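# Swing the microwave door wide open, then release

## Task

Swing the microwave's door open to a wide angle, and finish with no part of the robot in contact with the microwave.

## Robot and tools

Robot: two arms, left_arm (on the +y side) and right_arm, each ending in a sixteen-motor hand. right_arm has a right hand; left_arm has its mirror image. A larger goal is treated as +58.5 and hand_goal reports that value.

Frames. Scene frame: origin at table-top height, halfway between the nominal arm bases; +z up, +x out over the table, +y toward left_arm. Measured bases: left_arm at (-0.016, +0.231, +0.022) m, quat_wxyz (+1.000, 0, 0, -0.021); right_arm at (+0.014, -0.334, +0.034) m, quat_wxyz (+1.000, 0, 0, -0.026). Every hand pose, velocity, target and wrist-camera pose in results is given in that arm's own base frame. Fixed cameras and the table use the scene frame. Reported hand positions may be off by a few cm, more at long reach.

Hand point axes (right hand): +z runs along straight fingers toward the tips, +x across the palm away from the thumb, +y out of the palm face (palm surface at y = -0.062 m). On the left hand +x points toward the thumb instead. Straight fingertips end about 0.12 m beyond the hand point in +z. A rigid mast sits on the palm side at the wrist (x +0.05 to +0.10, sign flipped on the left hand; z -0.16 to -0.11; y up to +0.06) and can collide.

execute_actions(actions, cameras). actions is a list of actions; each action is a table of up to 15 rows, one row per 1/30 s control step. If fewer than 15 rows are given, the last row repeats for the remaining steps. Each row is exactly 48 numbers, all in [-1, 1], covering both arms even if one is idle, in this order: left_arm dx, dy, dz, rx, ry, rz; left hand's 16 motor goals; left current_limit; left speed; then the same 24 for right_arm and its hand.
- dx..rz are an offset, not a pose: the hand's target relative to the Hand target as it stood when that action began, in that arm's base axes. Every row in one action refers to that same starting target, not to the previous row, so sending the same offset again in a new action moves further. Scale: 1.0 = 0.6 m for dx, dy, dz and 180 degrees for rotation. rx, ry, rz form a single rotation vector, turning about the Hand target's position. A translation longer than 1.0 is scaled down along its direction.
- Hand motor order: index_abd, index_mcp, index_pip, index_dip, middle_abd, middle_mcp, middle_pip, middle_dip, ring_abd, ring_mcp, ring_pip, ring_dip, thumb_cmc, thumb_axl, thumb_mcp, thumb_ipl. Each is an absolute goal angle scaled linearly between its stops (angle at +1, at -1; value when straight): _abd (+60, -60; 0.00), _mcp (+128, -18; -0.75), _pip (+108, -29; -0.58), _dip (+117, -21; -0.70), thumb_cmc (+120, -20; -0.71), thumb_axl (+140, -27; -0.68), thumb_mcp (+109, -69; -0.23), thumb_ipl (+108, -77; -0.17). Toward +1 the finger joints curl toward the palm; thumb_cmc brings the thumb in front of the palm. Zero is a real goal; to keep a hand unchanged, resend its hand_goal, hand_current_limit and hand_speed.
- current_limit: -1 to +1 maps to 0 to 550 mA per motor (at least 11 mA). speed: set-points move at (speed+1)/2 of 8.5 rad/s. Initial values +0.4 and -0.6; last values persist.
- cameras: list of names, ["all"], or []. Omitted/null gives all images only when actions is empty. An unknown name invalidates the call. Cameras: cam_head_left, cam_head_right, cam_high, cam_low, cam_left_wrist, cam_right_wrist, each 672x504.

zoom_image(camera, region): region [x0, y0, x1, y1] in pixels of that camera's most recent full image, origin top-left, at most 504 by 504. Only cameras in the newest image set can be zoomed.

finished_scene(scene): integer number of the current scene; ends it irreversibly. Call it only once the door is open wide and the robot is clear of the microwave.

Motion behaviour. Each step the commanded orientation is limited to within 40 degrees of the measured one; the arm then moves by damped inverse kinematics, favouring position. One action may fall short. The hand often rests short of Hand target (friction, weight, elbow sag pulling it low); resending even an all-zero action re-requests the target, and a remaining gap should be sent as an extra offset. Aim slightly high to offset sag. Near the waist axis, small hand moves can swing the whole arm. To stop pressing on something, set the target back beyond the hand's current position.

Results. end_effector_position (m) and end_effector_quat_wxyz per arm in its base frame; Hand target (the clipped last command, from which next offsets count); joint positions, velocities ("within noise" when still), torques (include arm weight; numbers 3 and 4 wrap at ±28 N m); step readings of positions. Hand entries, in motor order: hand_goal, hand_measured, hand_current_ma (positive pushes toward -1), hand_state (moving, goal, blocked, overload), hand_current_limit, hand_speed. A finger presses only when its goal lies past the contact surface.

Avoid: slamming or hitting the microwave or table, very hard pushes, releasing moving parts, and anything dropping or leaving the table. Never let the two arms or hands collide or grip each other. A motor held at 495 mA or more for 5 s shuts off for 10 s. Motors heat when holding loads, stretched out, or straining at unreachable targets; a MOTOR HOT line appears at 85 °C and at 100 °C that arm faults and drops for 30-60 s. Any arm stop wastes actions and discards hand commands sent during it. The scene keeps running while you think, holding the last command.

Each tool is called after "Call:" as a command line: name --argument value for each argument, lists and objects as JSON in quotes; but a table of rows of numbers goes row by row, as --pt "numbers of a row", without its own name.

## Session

Call:
execute_actions --actions '[]'

Call:
zoom_image --camera "cam_high" --region '[160, 180, 560, 480]'

Scene clock: 0.00 s.
left_arm: end_effector_position=(+0.3345, +0.1708, +0.1988) hand_goal=(+0.000, -0.754, -0.576, -0.696, +0.000, -0.754, -0.576, -0.696, +0.000, -0.754, -0.576, -0.696, -0.714, -0.678, -0.226, -0.168) hand_measured=(+0.000, -0.754, -0.576, -0.696, +0.000, -0.754, -0.576, -0.696, +0.000, -0.754, -0.576, -0.696, -0.714, -0.678, -0.226, -0.168) hand_current_ma=(+0, +0, +0, +0, +0, +0, +0, +0, +0, +0, +0, +0, +0, +0, +0, +0) hand_state=(goal, goal, goal, goal, goal, goal, goal, goal, goal, goal, goal, goal, goal, goal, goal, goal) hand_current_limit=0.40 hand_speed=-0.60 end_effector_quat_wxyz=(+0.051, +0.794, +0.524, +0.306) | right_arm: end_effector_position=(+0.7525, +0.0602, +0.1181) hand_goal=(+0.000, -0.754, -0.576, -0.696, +0.000, -0.754, -0.576, -0.696, +0.000, -0.754, -0.576, -0.696, -0.714, -0.678, -0.226, -0.168) hand_measured=(+0.000, -0.754, -0.576, -0.696, +0.000, -0.754, -0.576, -0.696, +0.000, -0.754, -0.576, -0.696, -0.714, -0.678, -0.226, -0.168) hand_current_ma=(+0, +0, +0, +0, +0, +0, +0, +0, +0, +0, +0, +0, +0, +0, +0, +0) hand_state=(goal, goal, goal, goal, goal, goal, goal, goal, goal, goal, goal, goal, goal, goal, goal, goal) hand_current_limit=0.40 hand_speed=-0.60 end_effector_quat_wxyz=(+0.031, +0.043, +0.994, -0.092)
Joint positions: left_arm=[0.726 0.814 0.559 -0.708 0.18 1.074] | right_arm=[0.016 2.312 2.344 -1.551 0.188 -1.474]
Joint velocities: within noise
Joint torques (N m): no reading
Motor temperatures (°C): left_arm=[27 25 32 29 27 26] | right_arm=[28 28 30 26 29 26]
Heat: left arm: hottest elbow 32 °C; right arm: hottest elbow 30 °C.
Hand target: left_arm +0.3403, +0.1759, +0.2155; +0.049, +0.790, +0.519, +0.321 | right_arm +0.7574, +0.0604, +0.1178; +0.035, +0.043, +0.994, -0.092

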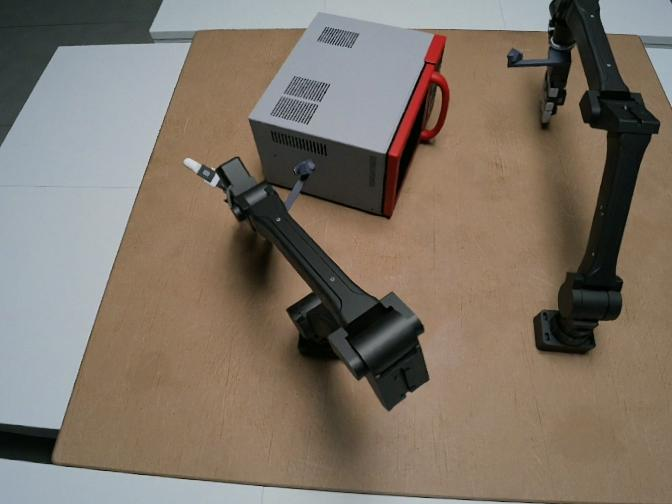

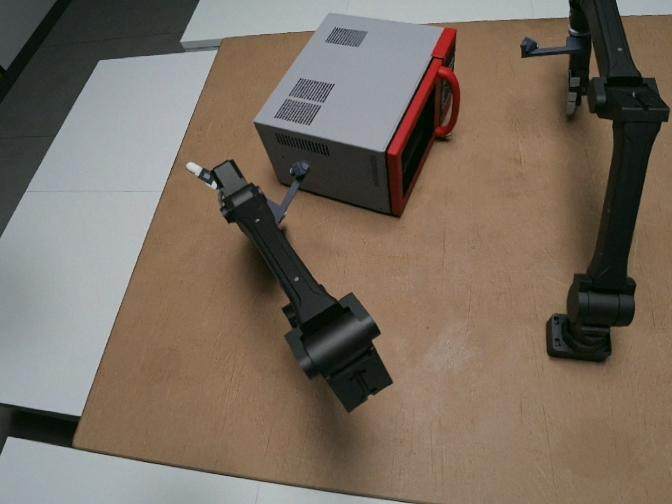

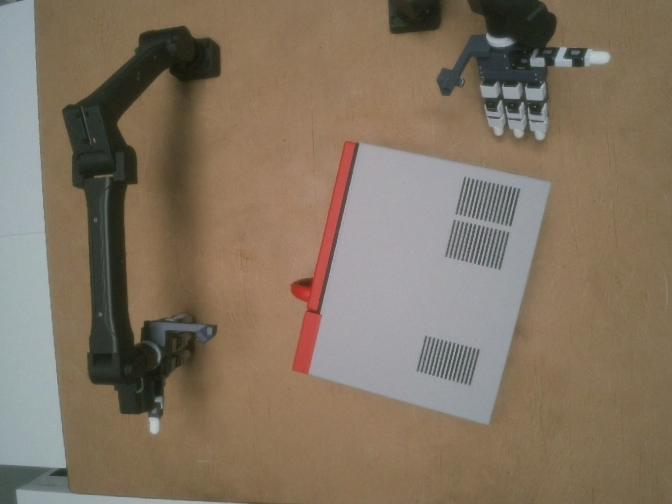

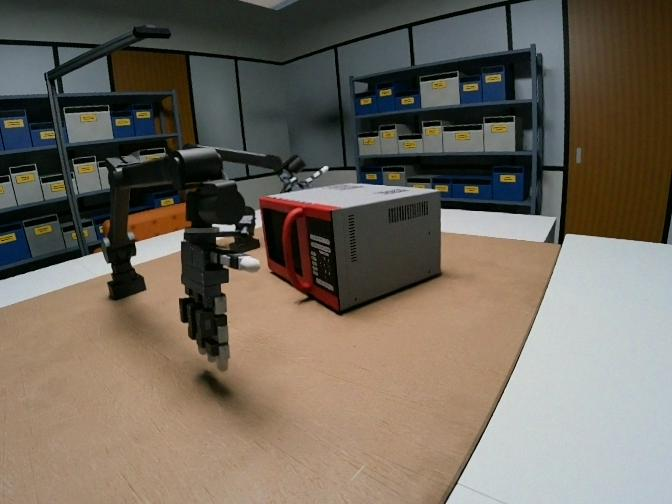

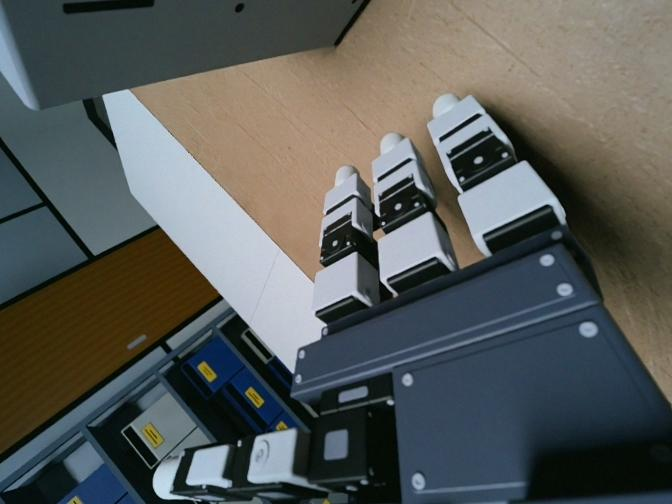

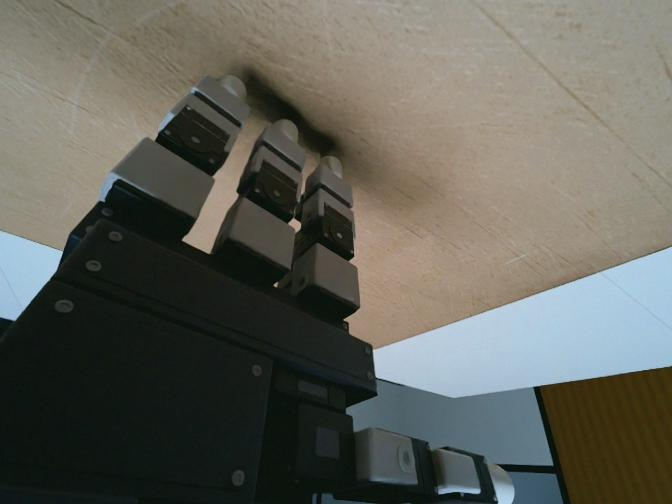

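Scaled by 1.260 from the camera's 672x504 image, which has a finer 960x720 frame.

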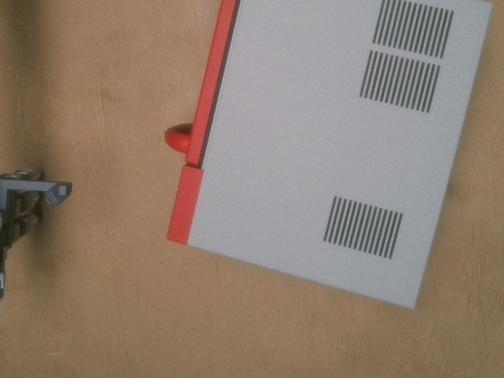

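Call:
execute_actions --actions '[[[0,0,0,0,0,0,0,-0.754,-0.576,-0.696,0,-0.754,-0.576,-0.696,0,-0.754,-0.576,-0.696,-0.714,-0.678,-0.226,-0.168,0.4,-0.6,-0.083,0,0.034,0,0,-0.193,0,-0.754,-0.401,0.174,0,-0.754,-0.401,0.174,0,-0.754,-0.401,0.174,0.571,-0.678,0.281,0.319,0.4,-0.6]],[[0,0,0,0,0,0,0,-0.754,-0.576,-0.696,0,-0.754,-0.576,-0.696,0,-0.754,-0.576,-0.696,-0.714,-0.678,-0.226,-0.168,0.4,-0.6,-0.083,0,0.034,0,0,-0.193,0,-0.754,-0.401,0.174,0,-0.754,-0.401,0.174,0,-0.754,-0.401,0.174,0.571,-0.678,0.281,0.319,0.4,-0.6]],[[0,0,0,0,0,0,0,-0.754,-0.576,-0.696,0,-0.754,-0.576,-0.696,0,-0.754,-0.576,-0.696,-0.714,-0.678,-0.226,-0.168,0.4,-0.6,-0.083,0,0.034,0,0,-0.193,0,-0.754,-0.401,0.174,0,-0.754,-0.401,0.174,0,-0.754,-0.401,0.174,0.571,-0.678,0.281,0.319,0.4,-0.6]],[[0,0,0,0,0,0,0,-0.754,-0.576,-0.696,0,-0.754,-0.576,-0.696,0,-0.754,-0.576,-0.696,-0.714,-0.678,-0.226,-0.168,0.4,-0.6,-0.083,0,0.034,0,0,-0.193,0,-0.754,-0.401,0.174,0,-0.754,-0.401,0.174,0,-0.754,-0.401,0.174,0.571,-0.678,0.281,0.319,0.4,-0.6]],[[0,0,0,0,0,0,0,-0.754,-0.576,-0.696,0,-0.754,-0.576,-0.696,0,-0.754,-0.576,-0.696,-0.714,-0.678,-0.226,-0.168,0.4,-0.6,-0.05,0.033,-0.033,0.1073,-0.1067,-0.0635,0,-0.754,-0.401,0.174,0,-0.754,-0.401,0.174,0,-0.754,-0.401,0.174,0.571,-0.678,0.281,0.319,0.4,-0.6]],[[0,0,0,0,0,0,0,-0.754,-0.576,-0.696,0,-0.754,-0.576,-0.696,0,-0.754,-0.576,-0.696,-0.714,-0.678,-0.226,-0.168,0.4,-0.6,-0.05,0.033,-0.033,0.1073,-0.1067,-0.0635,0,-0.754,-0.401,0.174,0,-0.754,-0.401,0.174,0,-0.754,-0.401,0.174,0.571,-0.678,0.281,0.319,0.4,-0.6]],[[0,0,0,0,0,0,0,-0.754,-0.576,-0.696,0,-0.754,-0.576,-0.696,0,-0.754,-0.576,-0.696,-0.714,-0.678,-0.226,-0.168,0.4,-0.6,-0.007,0.067,-0.055,0.025,-0.1232,0.0502,0,-0.754,-0.401,0.174,0,-0.754,-0.401,0.174,0,-0.754,-0.401,0.174,0.571,-0.678,0.281,0.319,0.4,-0.6]],[[0,0,0,0,0,0,0,-0.754,-0.576,-0.696,0,-0.754,-0.576,-0.696,0,-0.754,-0.576,-0.696,-0.714,-0.678,-0.226,-0.168,0.4,-0.6,-0.007,0.067,-0.055,0.025,-0.1232,0.0502,0,-0.754,-0.401,0.174,0,-0.754,-0.401,0.174,0,-0.754,-0.401,0.174,0.571,-0.678,0.281,0.319,0.4,-0.6]]]' --cameras '["cam_high","cam_low"]'

Call:
zoom_image --camera "cam_high" --region '[160, 150, 360, 350]'

Scene clock: 270.67 s.
left_arm: end_effector_position=(+0.3345, +0.1708, +0.1988) hand_goal=(+0.000, -0.754, -0.576, -0.696, +0.000, -0.754, -0.576, -0.696, +0.000, -0.754, -0.576, -0.696, -0.714, -0.678, -0.226, -0.168) hand_measured=(+0.000, -0.754, -0.576, -0.696, +0.000, -0.754, -0.576, -0.696, +0.000, -0.754, -0.576, -0.696, -0.716, -0.678, -0.224, -0.168) hand_current_ma=(+0, +0, -1, +0, +0, +0, -1, +0, +0, +0, -1, +0, -1, +1, +2, +0) hand_state=(goal, goal, goal, goal, goal, goal, goal, goal, goal, goal, goal, goal, goal, goal, goal, goal) hand_current_limit=0.40 hand_speed=-0.60 end_effector_quat_wxyz=(+0.051, +0.794, +0.524, +0.306) | right_arm: end_effector_position=(+0.4882, +0.1795, +0.1010) hand_goal=(+0.000, -0.754, -0.402, +0.174, +0.000, -0.754, -0.402, +0.174, +0.000, -0.754, -0.402, +0.174, +0.570, -0.678, +0.280, +0.318) hand_measured=(-0.002, -0.752, -0.404, +0.170, -0.002, -0.752, -0.404, +0.172, -0.002, -0.752, -0.404, +0.170, +0.564, -0.680, +0.280, +0.316) hand_current_ma=(+0, +0, +0, -1, +0, +1, +0, -1, +0, +1, +0, -1, -2, +0, +0, -1) hand_state=(goal, goal, goal, goal, goal, goal, goal, goal, goal, goal, goal, goal, goal, goal, goal, goal) hand_current_limit=0.40 hand_speed=-0.60 end_effector_quat_wxyz=(-0.321, +0.629, +0.343, +0.620)
Joint positions: left_arm=[0.726 0.814 0.559 -0.708 0.18 1.074] | right_arm=[0.257 1.723 0.447 1.244 -0.72 1.528]
Joint torques (N m): left_arm=[-0.15 -2.84 11.37 1.57 0.22 0.04] | right_arm=[0.85 -7.12 4.67 2.52 -0.2 0.04]
Motor temperatures (°C): left_arm=[27 25 49 29 27 26] | right_arm=[28 49 42 26 29 26]
Heat: left arm: hottest elbow 49 °C; right arm: hottest shoulder 49 °C.
Hand target: left_arm +0.3403, +0.1759, +0.2155; +0.049, +0.790, +0.519, +0.321 | right_arm +0.4897, +0.1803, +0.0936; -0.330, +0.624, +0.334, +0.625
Off the commanded pose: left_arm 0.018 m, 2 deg | right_arm 0.008 m, 2 deg.
Step readings (end_effector_position of left_arm | right_arm):
0: (+0.3345, +0.1708, +0.1988) | (+0.7525, +0.0602, +0.1181)
1: (+0.3345, +0.1708, +0.1988) | (+0.7526, +0.0601, +0.1179)
2: (+0.3345, +0.1708, +0.1988) | (+0.7512, +0.0591, +0.1172)
4: (+0.3345, +0.1708, +0.1988) | (+0.7373, +0.0577, +0.1142)
8: (+0.3345, +0.1708, +0.1988) | (+0.7060, +0.0528, +0.1155)
15: (+0.3345, +0.1708, +0.1988) | (+0.7024, +0.0572, +0.1433)
16: (+0.3345, +0.1708, +0.1988) | (+0.7030, +0.0579, +0.1459)
17: (+0.3345, +0.1708, +0.1988) | (+0.7011, +0.0592, +0.1473)
19: (+0.3345, +0.1708, +0.1988) | (+0.6867, +0.0603, +0.1467)
23: (+0.3345, +0.1708, +0.1988) | (+0.6588, +0.0623, +0.1487)
30: (+0.3345, +0.1708, +0.1988) | (+0.6563, +0.0680, +0.1639)
31: (+0.3345, +0.1708, +0.1988) | (+0.6562, +0.0682, +0.1639)
32: (+0.3345, +0.1708, +0.1988) | (+0.6540, +0.0685, +0.1633)
34: (+0.3345, +0.1708, +0.1988) | (+0.6418, +0.0683, +0.1598)
38: (+0.3345, +0.1708, +0.1988) | (+0.6192, +0.0662, +0.1634)
45: (+0.3345, +0.1708, +0.1988) | (+0.6080, +0.0677, +0.1772)
46: (+0.3345, +0.1708, +0.1988) | (+0.6067, +0.0674, +0.1772)
47: (+0.3345, +0.1708, +0.1988) | (+0.6040, +0.0677, +0.1767)
49: (+0.3345, +0.1708, +0.1988) | (+0.5944, +0.0699, +0.1768)
53: (+0.3345, +0.1708, +0.1988) | (+0.5756, +0.0683, +0.1859)
60: (+0.3345, +0.1708, +0.1988) | (+0.5578, +0.0629, +0.1960)
61: (+0.3345, +0.1708, +0.1988) | (+0.5570, +0.0633, +0.1955)
62: (+0.3345, +0.1708, +0.1988) | (+0.5557, +0.0702, +0.1916)
64: (+0.3345, +0.1708, +0.1988) | (+0.5502, +0.0841, +0.1788)
68: (+0.3345, +0.1708, +0.1988) | (+0.5310, +0.0887, +0.1691)
75: (+0.3345, +0.1708, +0.1988) | (+0.5301, +0.0831, +0.1906)
76: (+0.3345, +0.1708, +0.1988) | (+0.5305, +0.0839, +0.1916)
77: (+0.3345, +0.1708, +0.1988) | (+0.5313, +0.0892, +0.1897)
79: (+0.3345, +0.1708, +0.1988) | (+0.5243, +0.0997, +0.1791)
83: (+0.3345, +0.1708, +0.1988) | (+0.4972, +0.1037, +0.1586)
90: (+0.3345, +0.1708, +0.1988) | (+0.4989, +0.0999, +0.1631)
91: (+0.3345, +0.1708, +0.1988) | (+0.5001, +0.1000, +0.1639)
92: (+0.3345, +0.1708, +0.1988) | (+0.5026, +0.1033, +0.1648)
94: (+0.3345, +0.1708, +0.1988) | (+0.5019, +0.1115, +0.1610)
98: (+0.3345, +0.1708, +0.1988) | (+0.4840, +0.1274, +0.1359)
105: (+0.3345, +0.1708, +0.1988) | (+0.4899, +0.1381, +0.1331)
106: (+0.3345, +0.1708, +0.1988) | (+0.4919, +0.1386, +0.1349)
107: (+0.3345, +0.1708, +0.1988) | (+0.4934, +0.1424, +0.1380)
109: (+0.3345, +0.1708, +0.1988) | (+0.4937, +0.1514, +0.1411)
113: (+0.3345, +0.1708, +0.1988) | (+0.4822, +0.1692, +0.1150)
120: (+0.3345, +0.1708, +0.1988) | (+0.4846, +0.1781, +0.0882)
Images, in order (width x height): cam_high 672x504, cam_low 672x504.

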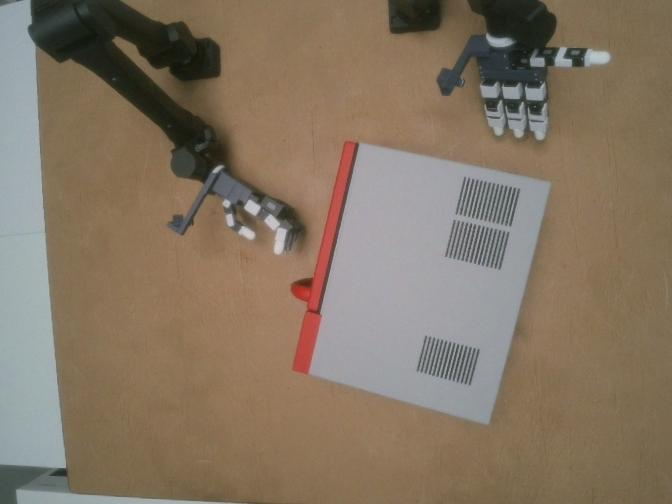

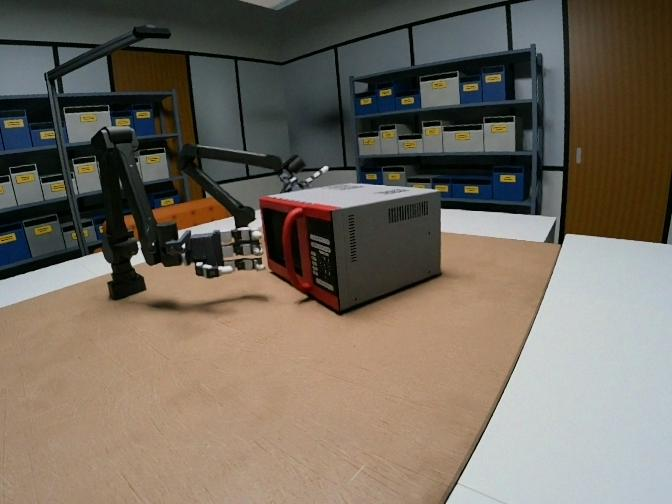

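Scaled by 2.520 from the camera's 672x504 image, which has a finer 960x720 frame.

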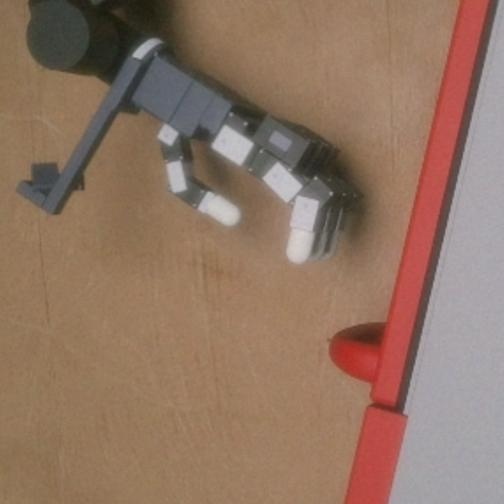

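Call:
execute_actions --actions '[[[0,0,0,0,0,0,0,-0.754,-0.576,-0.696,0,-0.754,-0.576,-0.696,0,-0.754,-0.576,-0.696,-0.714,-0.678,-0.226,-0.168,0.4,-0.6,0.016,0.065,0,0,0,0,0,-0.754,-0.401,0.174,0,-0.754,-0.401,0.174,0,-0.754,-0.401,0.174,0.571,-0.678,0.281,0.319,0.6,-0.4]],[[0,0,0,0,0,0,0,-0.754,-0.576,-0.696,0,-0.754,-0.576,-0.696,0,-0.754,-0.576,-0.696,-0.714,-0.678,-0.226,-0.168,0.4,-0.6,0.016,0.065,0,0,0,0,0,-0.754,-0.401,0.174,0,-0.754,-0.401,0.174,0,-0.754,-0.401,0.174,0.571,-0.678,0.281,0.319,0.6,-0.4]],[[0,0,0,0,0,0,0,-0.754,-0.576,-0.696,0,-0.754,-0.576,-0.696,0,-0.754,-0.576,-0.696,-0.714,-0.678,-0.226,-0.168,0.4,-0.6,0.068,-0.0165,0,0,0,0,0,-0.754,-0.401,0.174,0,-0.754,-0.401,0.174,0,-0.754,-0.401,0.174,0.571,-0.678,0.281,0.319,0.6,-0.4]],[[0,0,0,0,0,0,0,-0.754,-0.576,-0.696,0,-0.754,-0.576,-0.696,0,-0.754,-0.576,-0.696,-0.714,-0.678,-0.226,-0.168,0.4,-0.6,0.063,-0.0153,0,0,0,0,0,-0.754,-0.401,0.174,0,-0.754,-0.401,0.174,0,-0.754,-0.401,0.174,0.571,-0.678,0.281,0.319,0.6,-0.4]],[[0,0,0,0,0,0,0,-0.754,-0.576,-0.696,0,-0.754,-0.576,-0.696,0,-0.754,-0.576,-0.696,-0.714,-0.678,-0.226,-0.168,0.4,-0.6,0.055,-0.0135,0,0,0,0,0,-0.754,-0.401,0.174,0,-0.754,-0.401,0.174,0,-0.754,-0.401,0.174,0.571,-0.678,0.281,0.319,0.6,-0.4]]]' --cameras '["cam_high","cam_right_wrist"]'

Call:
zoom_image --camera "cam_high" --region '[160, 150, 360, 350]'

Scene clock: 308.63 s.
left_arm: end_effector_position=(+0.3345, +0.1708, +0.1988) hand_goal=(+0.000, -0.754, -0.576, -0.696, +0.000, -0.754, -0.576, -0.696, +0.000, -0.754, -0.576, -0.696, -0.714, -0.678, -0.226, -0.168) hand_measured=(+0.000, -0.754, -0.576, -0.696, +0.000, -0.754, -0.576, -0.696, +0.000, -0.754, -0.576, -0.696, -0.716, -0.678, -0.224, -0.168) hand_current_ma=(+0, +0, -1, +0, +0, +0, -1, +0, +0, +0, -1, +0, -1, +1, +2, +0) hand_state=(goal, goal, goal, goal, goal, goal, goal, goal, goal, goal, goal, goal, goal, goal, goal, goal) hand_current_limit=0.40 hand_speed=-0.60 end_effector_quat_wxyz=(+0.051, +0.794, +0.524, +0.306) | right_arm: end_effector_position=(+0.6043, +0.2313, +0.0984) hand_goal=(+0.000, -0.754, -0.402, +0.174, +0.000, -0.754, -0.402, +0.174, +0.000, -0.754, -0.402, +0.174, +0.570, -0.678, +0.280, +0.318) hand_measured=(-0.002, -0.762, -0.406, +0.170, -0.002, -0.754, -0.404, +0.172, -0.002, -0.766, -0.408, +0.172, +0.564, -0.680, +0.280, +0.316) hand_current_ma=(+0, -4, -1, -1, +0, +0, +0, -1, +0, -7, -2, -1, -2, +0, +0, -1) hand_state=(goal, goal, goal, goal, goal, goal, goal, goal, goal, goal, goal, goal, goal, goal, goal, goal) hand_current_limit=0.60 hand_speed=-0.40 end_effector_quat_wxyz=(-0.329, +0.619, +0.341, +0.626)
Joint positions: left_arm=[0.726 0.814 0.559 -0.708 0.18 1.074] | right_arm=[0.297 1.921 0.804 1.116 -0.691 1.551]
Joint torques (N m): left_arm=[-0.62 -2.73 11.44 1.68 0.25 0.05] | right_arm=[0.44 -10.99 9.63 1.28 0.21 0.02]
Motor temperatures (°C): left_arm=[27 25 50 29 27 26] | right_arm=[28 41 39 26 29 26]
Heat: left arm: hottest elbow 50 °C; right arm: hottest shoulder 41 °C.
Hand target: left_arm +0.3403, +0.1759, +0.2155; +0.049, +0.790, +0.519, +0.321 | right_arm +0.6205, +0.2313, +0.0937; -0.330, +0.624, +0.334, +0.625
Off the commanded pose: left_arm 0.018 m, 2 deg | right_arm 0.017 m, 1 deg.
Step readings (end_effector_position of left_arm | right_arm):
0: (+0.3345, +0.1708, +0.1988) | (+0.4881, +0.1795, +0.1010)
1: (+0.3345, +0.1708, +0.1988) | (+0.4883, +0.1794, +0.1011)
2: (+0.3345, +0.1708, +0.1988) | (+0.4884, +0.1800, +0.1007)
4: (+0.3345, +0.1708, +0.1988) | (+0.4896, +0.1827, +0.0984)
8: (+0.3345, +0.1708, +0.1988) | (+0.4873, +0.2054, +0.0907)
15: (+0.3345, +0.1708, +0.1988) | (+0.4874, +0.2163, +0.0892)
16: (+0.3345, +0.1708, +0.1988) | (+0.4882, +0.2159, +0.0897)
17: (+0.3345, +0.1708, +0.1988) | (+0.4895, +0.2162, +0.0904)
19: (+0.3345, +0.1708, +0.1988) | (+0.4942, +0.2201, +0.0928)
23: (+0.3345, +0.1708, +0.1988) | (+0.4992, +0.2438, +0.1003)
30: (+0.3345, +0.1708, +0.1988) | (+0.4986, +0.2549, +0.1001)
31: (+0.3345, +0.1708, +0.1988) | (+0.4988, +0.2550, +0.0995)
32: (+0.3345, +0.1708, +0.1988) | (+0.4996, +0.2559, +0.0986)
34: (+0.3345, +0.1708, +0.1988) | (+0.5064, +0.2571, +0.0971)
38: (+0.3345, +0.1708, +0.1988) | (+0.5297, +0.2483, +0.0987)
45: (+0.3345, +0.1708, +0.1988) | (+0.5404, +0.2421, +0.1007)
46: (+0.3345, +0.1708, +0.1988) | (+0.5403, +0.2426, +0.1003)
47: (+0.3345, +0.1708, +0.1988) | (+0.5410, +0.2436, +0.0995)
49: (+0.3345, +0.1708, +0.1988) | (+0.5472, +0.2459, +0.0981)
53: (+0.3345, +0.1708, +0.1988) | (+0.5668, +0.2416, +0.0988)
60: (+0.3345, +0.1708, +0.1988) | (+0.5754, +0.2365, +0.0996)
61: (+0.3345, +0.1708, +0.1988) | (+0.5756, +0.2367, +0.0996)
62: (+0.3345, +0.1708, +0.1988) | (+0.5767, +0.2367, +0.0991)
64: (+0.3345, +0.1708, +0.1988) | (+0.5828, +0.2383, +0.0983)
68: (+0.3345, +0.1708, +0.1988) | (+0.6001, +0.2342, +0.0992)
75: (+0.3345, +0.1708, +0.1988) | (+0.6043, +0.2313, +0.0984)
Images, in order (width x height): cam_high 672x504, cam_right_wrist 672x504.

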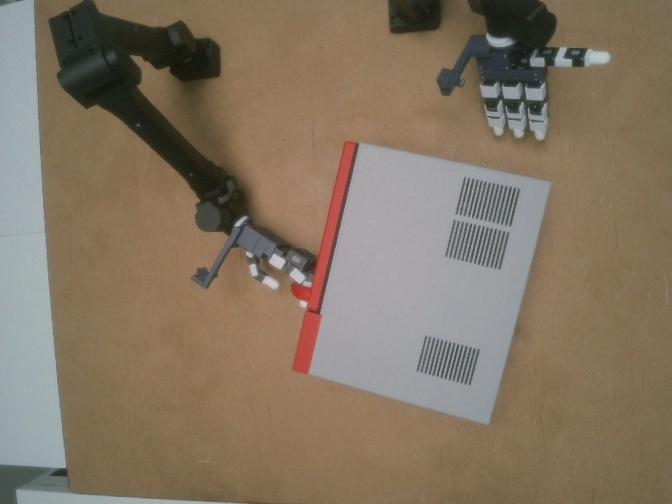

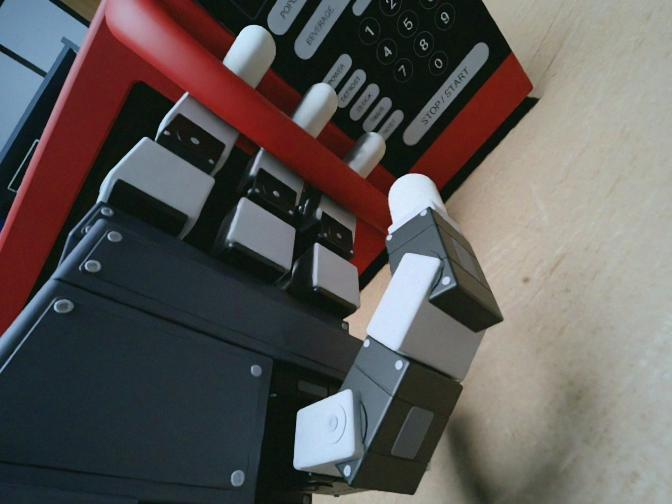

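Scaled by 2.520 from the camera's 672x504 image, which has a finer 960x720 frame.

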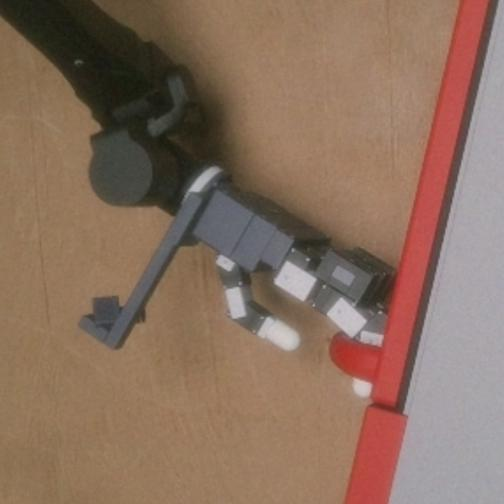

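Call:
execute_actions --actions '[[[0,0,0,0,0,0,0,-0.754,-0.576,-0.696,0,-0.754,-0.576,-0.696,0,-0.754,-0.576,-0.696,-0.714,-0.678,-0.226,-0.168,0.4,-0.6,0,0,0,0,0,0,0,-0.754,-0.05,0.754,0,-0.754,-0.05,0.754,0,-0.754,-0.05,0.754,0.571,-0.678,0.281,0.319,0.77,-0.2]],[[0,0,0,0,0,0,0,-0.754,-0.576,-0.696,0,-0.754,-0.576,-0.696,0,-0.754,-0.576,-0.696,-0.714,-0.678,-0.226,-0.168,0.4,-0.6,-0.0157,-0.0648,0,0,0,0,0,-0.754,-0.05,0.754,0,-0.754,-0.05,0.754,0,-0.754,-0.05,0.754,0.571,-0.678,0.281,0.319,0.77,-0.2]],[[0,0,0,0,0,0,0,-0.754,-0.576,-0.696,0,-0.754,-0.576,-0.696,0,-0.754,-0.576,-0.696,-0.714,-0.678,-0.226,-0.168,0.4,-0.6,-0.0118,-0.0486,0,0,0,0,0,-0.754,-0.05,0.754,0,-0.754,-0.05,0.754,0,-0.754,-0.05,0.754,0.571,-0.678,0.281,0.319,0.77,-0.2]],[[0,0,0,0,0,0,0,-0.754,-0.576,-0.696,0,-0.754,-0.576,-0.696,0,-0.754,-0.576,-0.696,-0.714,-0.678,-0.226,-0.168,0.4,-0.6,-0.0078,-0.0324,0,0,0,0,0,-0.754,-0.05,0.754,0,-0.754,-0.05,0.754,0,-0.754,-0.05,0.754,0.571,-0.678,0.281,0.319,0.77,-0.2]],[[0,0,0,0,0,0,0,-0.754,-0.576,-0.696,0,-0.754,-0.576,-0.696,0,-0.754,-0.576,-0.696,-0.714,-0.678,-0.226,-0.168,0.4,-0.6,-0.0078,-0.0324,0,0,0,0,0,-0.754,-0.05,0.754,0,-0.754,-0.05,0.754,0,-0.754,-0.05,0.754,0.571,-0.678,0.281,0.319,0.77,-0.2]]]' --cameras '["cam_high"]'

Scene clock: 332.87 s.
left_arm: end_effector_position=(+0.3345, +0.1708, +0.1988) hand_goal=(+0.000, -0.754, -0.576, -0.696, +0.000, -0.754, -0.576, -0.696, +0.000, -0.754, -0.576, -0.696, -0.714, -0.678, -0.226, -0.168) hand_measured=(+0.000, -0.754, -0.576, -0.696, +0.000, -0.754, -0.576, -0.696, +0.000, -0.754, -0.576, -0.696, -0.716, -0.678, -0.224, -0.168) hand_current_ma=(+0, +0, -1, +0, +0, +0, -1, +0, +0, +0, -1, +0, -1, +1, +2, +0) hand_state=(goal, goal, goal, goal, goal, goal, goal, goal, goal, goal, goal, goal, goal, goal, goal, goal) hand_current_limit=0.40 hand_speed=-0.60 end_effector_quat_wxyz=(+0.051, +0.794, +0.524, +0.306) | right_arm: end_effector_position=(+0.5768, +0.1716, +0.0958) hand_goal=(+0.000, -0.754, -0.050, +0.754, +0.000, -0.754, -0.050, +0.754, +0.000, -0.754, -0.050, +0.754, +0.570, -0.678, +0.280, +0.318) hand_measured=(+0.032, -0.820, -0.120, +0.664, -0.002, -0.826, -0.052, +0.664, -0.036, -0.840, -0.136, +0.674, +0.564, -0.680, +0.280, +0.316) hand_current_ma=(+29, -130, -124, -190, +0, -147, -1, -194, -33, -197, -175, -161, -2, +0, +0, -1) hand_state=(blocked, blocked, blocked, blocked, goal, blocked, goal, blocked, blocked, blocked, blocked, blocked, goal, goal, goal, goal) hand_current_limit=0.77 hand_speed=-0.20 end_effector_quat_wxyz=(-0.366, +0.603, +0.369, +0.605)
Joint positions: left_arm=[0.726 0.814 0.559 -0.708 0.18 1.074] | right_arm=[0.135 1.883 0.711 1.173 -0.958 1.566]
Joint torques (N m): left_arm=[-0.44 -2.96 11.43 1.51 0.23 0.05] | right_arm=[-3.84 -11.46 5.46 1.63 2.19 -0.12]
Heat: left arm: hottest elbow 50 °C; right arm: hottest elbow 40 °C.
Hand target: left_arm +0.3403, +0.1759, +0.2155; +0.049, +0.790, +0.519, +0.321 | right_arm +0.5947, +0.1242, +0.0936; -0.330, +0.624, +0.334, +0.625
Off the commanded pose: left_arm 0.018 m, 2 deg | right_arm 0.050 m, 7 deg.
Step readings (end_effector_position of left_arm | right_arm):
0: (+0.3345, +0.1708, +0.1988) | (+0.6043, +0.2313, +0.0984)
1: (+0.3345, +0.1708, +0.1988) | (+0.6043, +0.2313, +0.0984)
2: (+0.3345, +0.1708, +0.1988) | (+0.6040, +0.2318, +0.0984)
4: (+0.3345, +0.1708, +0.1988) | (+0.6051, +0.2329, +0.0982)
8: (+0.3345, +0.1708, +0.1988) | (+0.6079, +0.2334, +0.0980)
15: (+0.3345, +0.1708, +0.1988) | (+0.6082, +0.2333, +0.0980)
16: (+0.3345, +0.1708, +0.1988) | (+0.6082, +0.2330, +0.0980)
17: (+0.3345, +0.1708, +0.1988) | (+0.6087, +0.2311, +0.0979)
19: (+0.3345, +0.1708, +0.1988) | (+0.6099, +0.2303, +0.0978)
23: (+0.3345, +0.1708, +0.1988) | (+0.6104, +0.2308, +0.0978)
30: (+0.3345, +0.1708, +0.1988) | (+0.6105, +0.2310, +0.0978)
31: (+0.3345, +0.1708, +0.1988) | (+0.6105, +0.2309, +0.0978)
32: (+0.3345, +0.1708, +0.1988) | (+0.6103, +0.2306, +0.0976)
34: (+0.3345, +0.1708, +0.1988) | (+0.6092, +0.2255, +0.0971)
38: (+0.3345, +0.1708, +0.1988) | (+0.5956, +0.1987, +0.0972)
45: (+0.3345, +0.1708, +0.1988) | (+0.5912, +0.1923, +0.0971)
46: (+0.3345, +0.1708, +0.1988) | (+0.5911, +0.1924, +0.0971)
47: (+0.3345, +0.1708, +0.1988) | (+0.5910, +0.1921, +0.0971)
49: (+0.3345, +0.1708, +0.1988) | (+0.5899, +0.1897, +0.0967)
53: (+0.3345, +0.1708, +0.1988) | (+0.5859, +0.1835, +0.0966)
60: (+0.3345, +0.1708, +0.1988) | (+0.5844, +0.1813, +0.0964)
61: (+0.3345, +0.1708, +0.1988) | (+0.5842, +0.1812, +0.0962)
62: (+0.3345, +0.1708, +0.1988) | (+0.5839, +0.1807, +0.0961)
64: (+0.3345, +0.1708, +0.1988) | (+0.5824, +0.1781, +0.0961)
68: (+0.3345, +0.1708, +0.1988) | (+0.5779, +0.1727, +0.0962)
75: (+0.3345, +0.1708, +0.1988) | (+0.5769, +0.1717, +0.0958)
Images, in order (width x height): cam_high 672x504.

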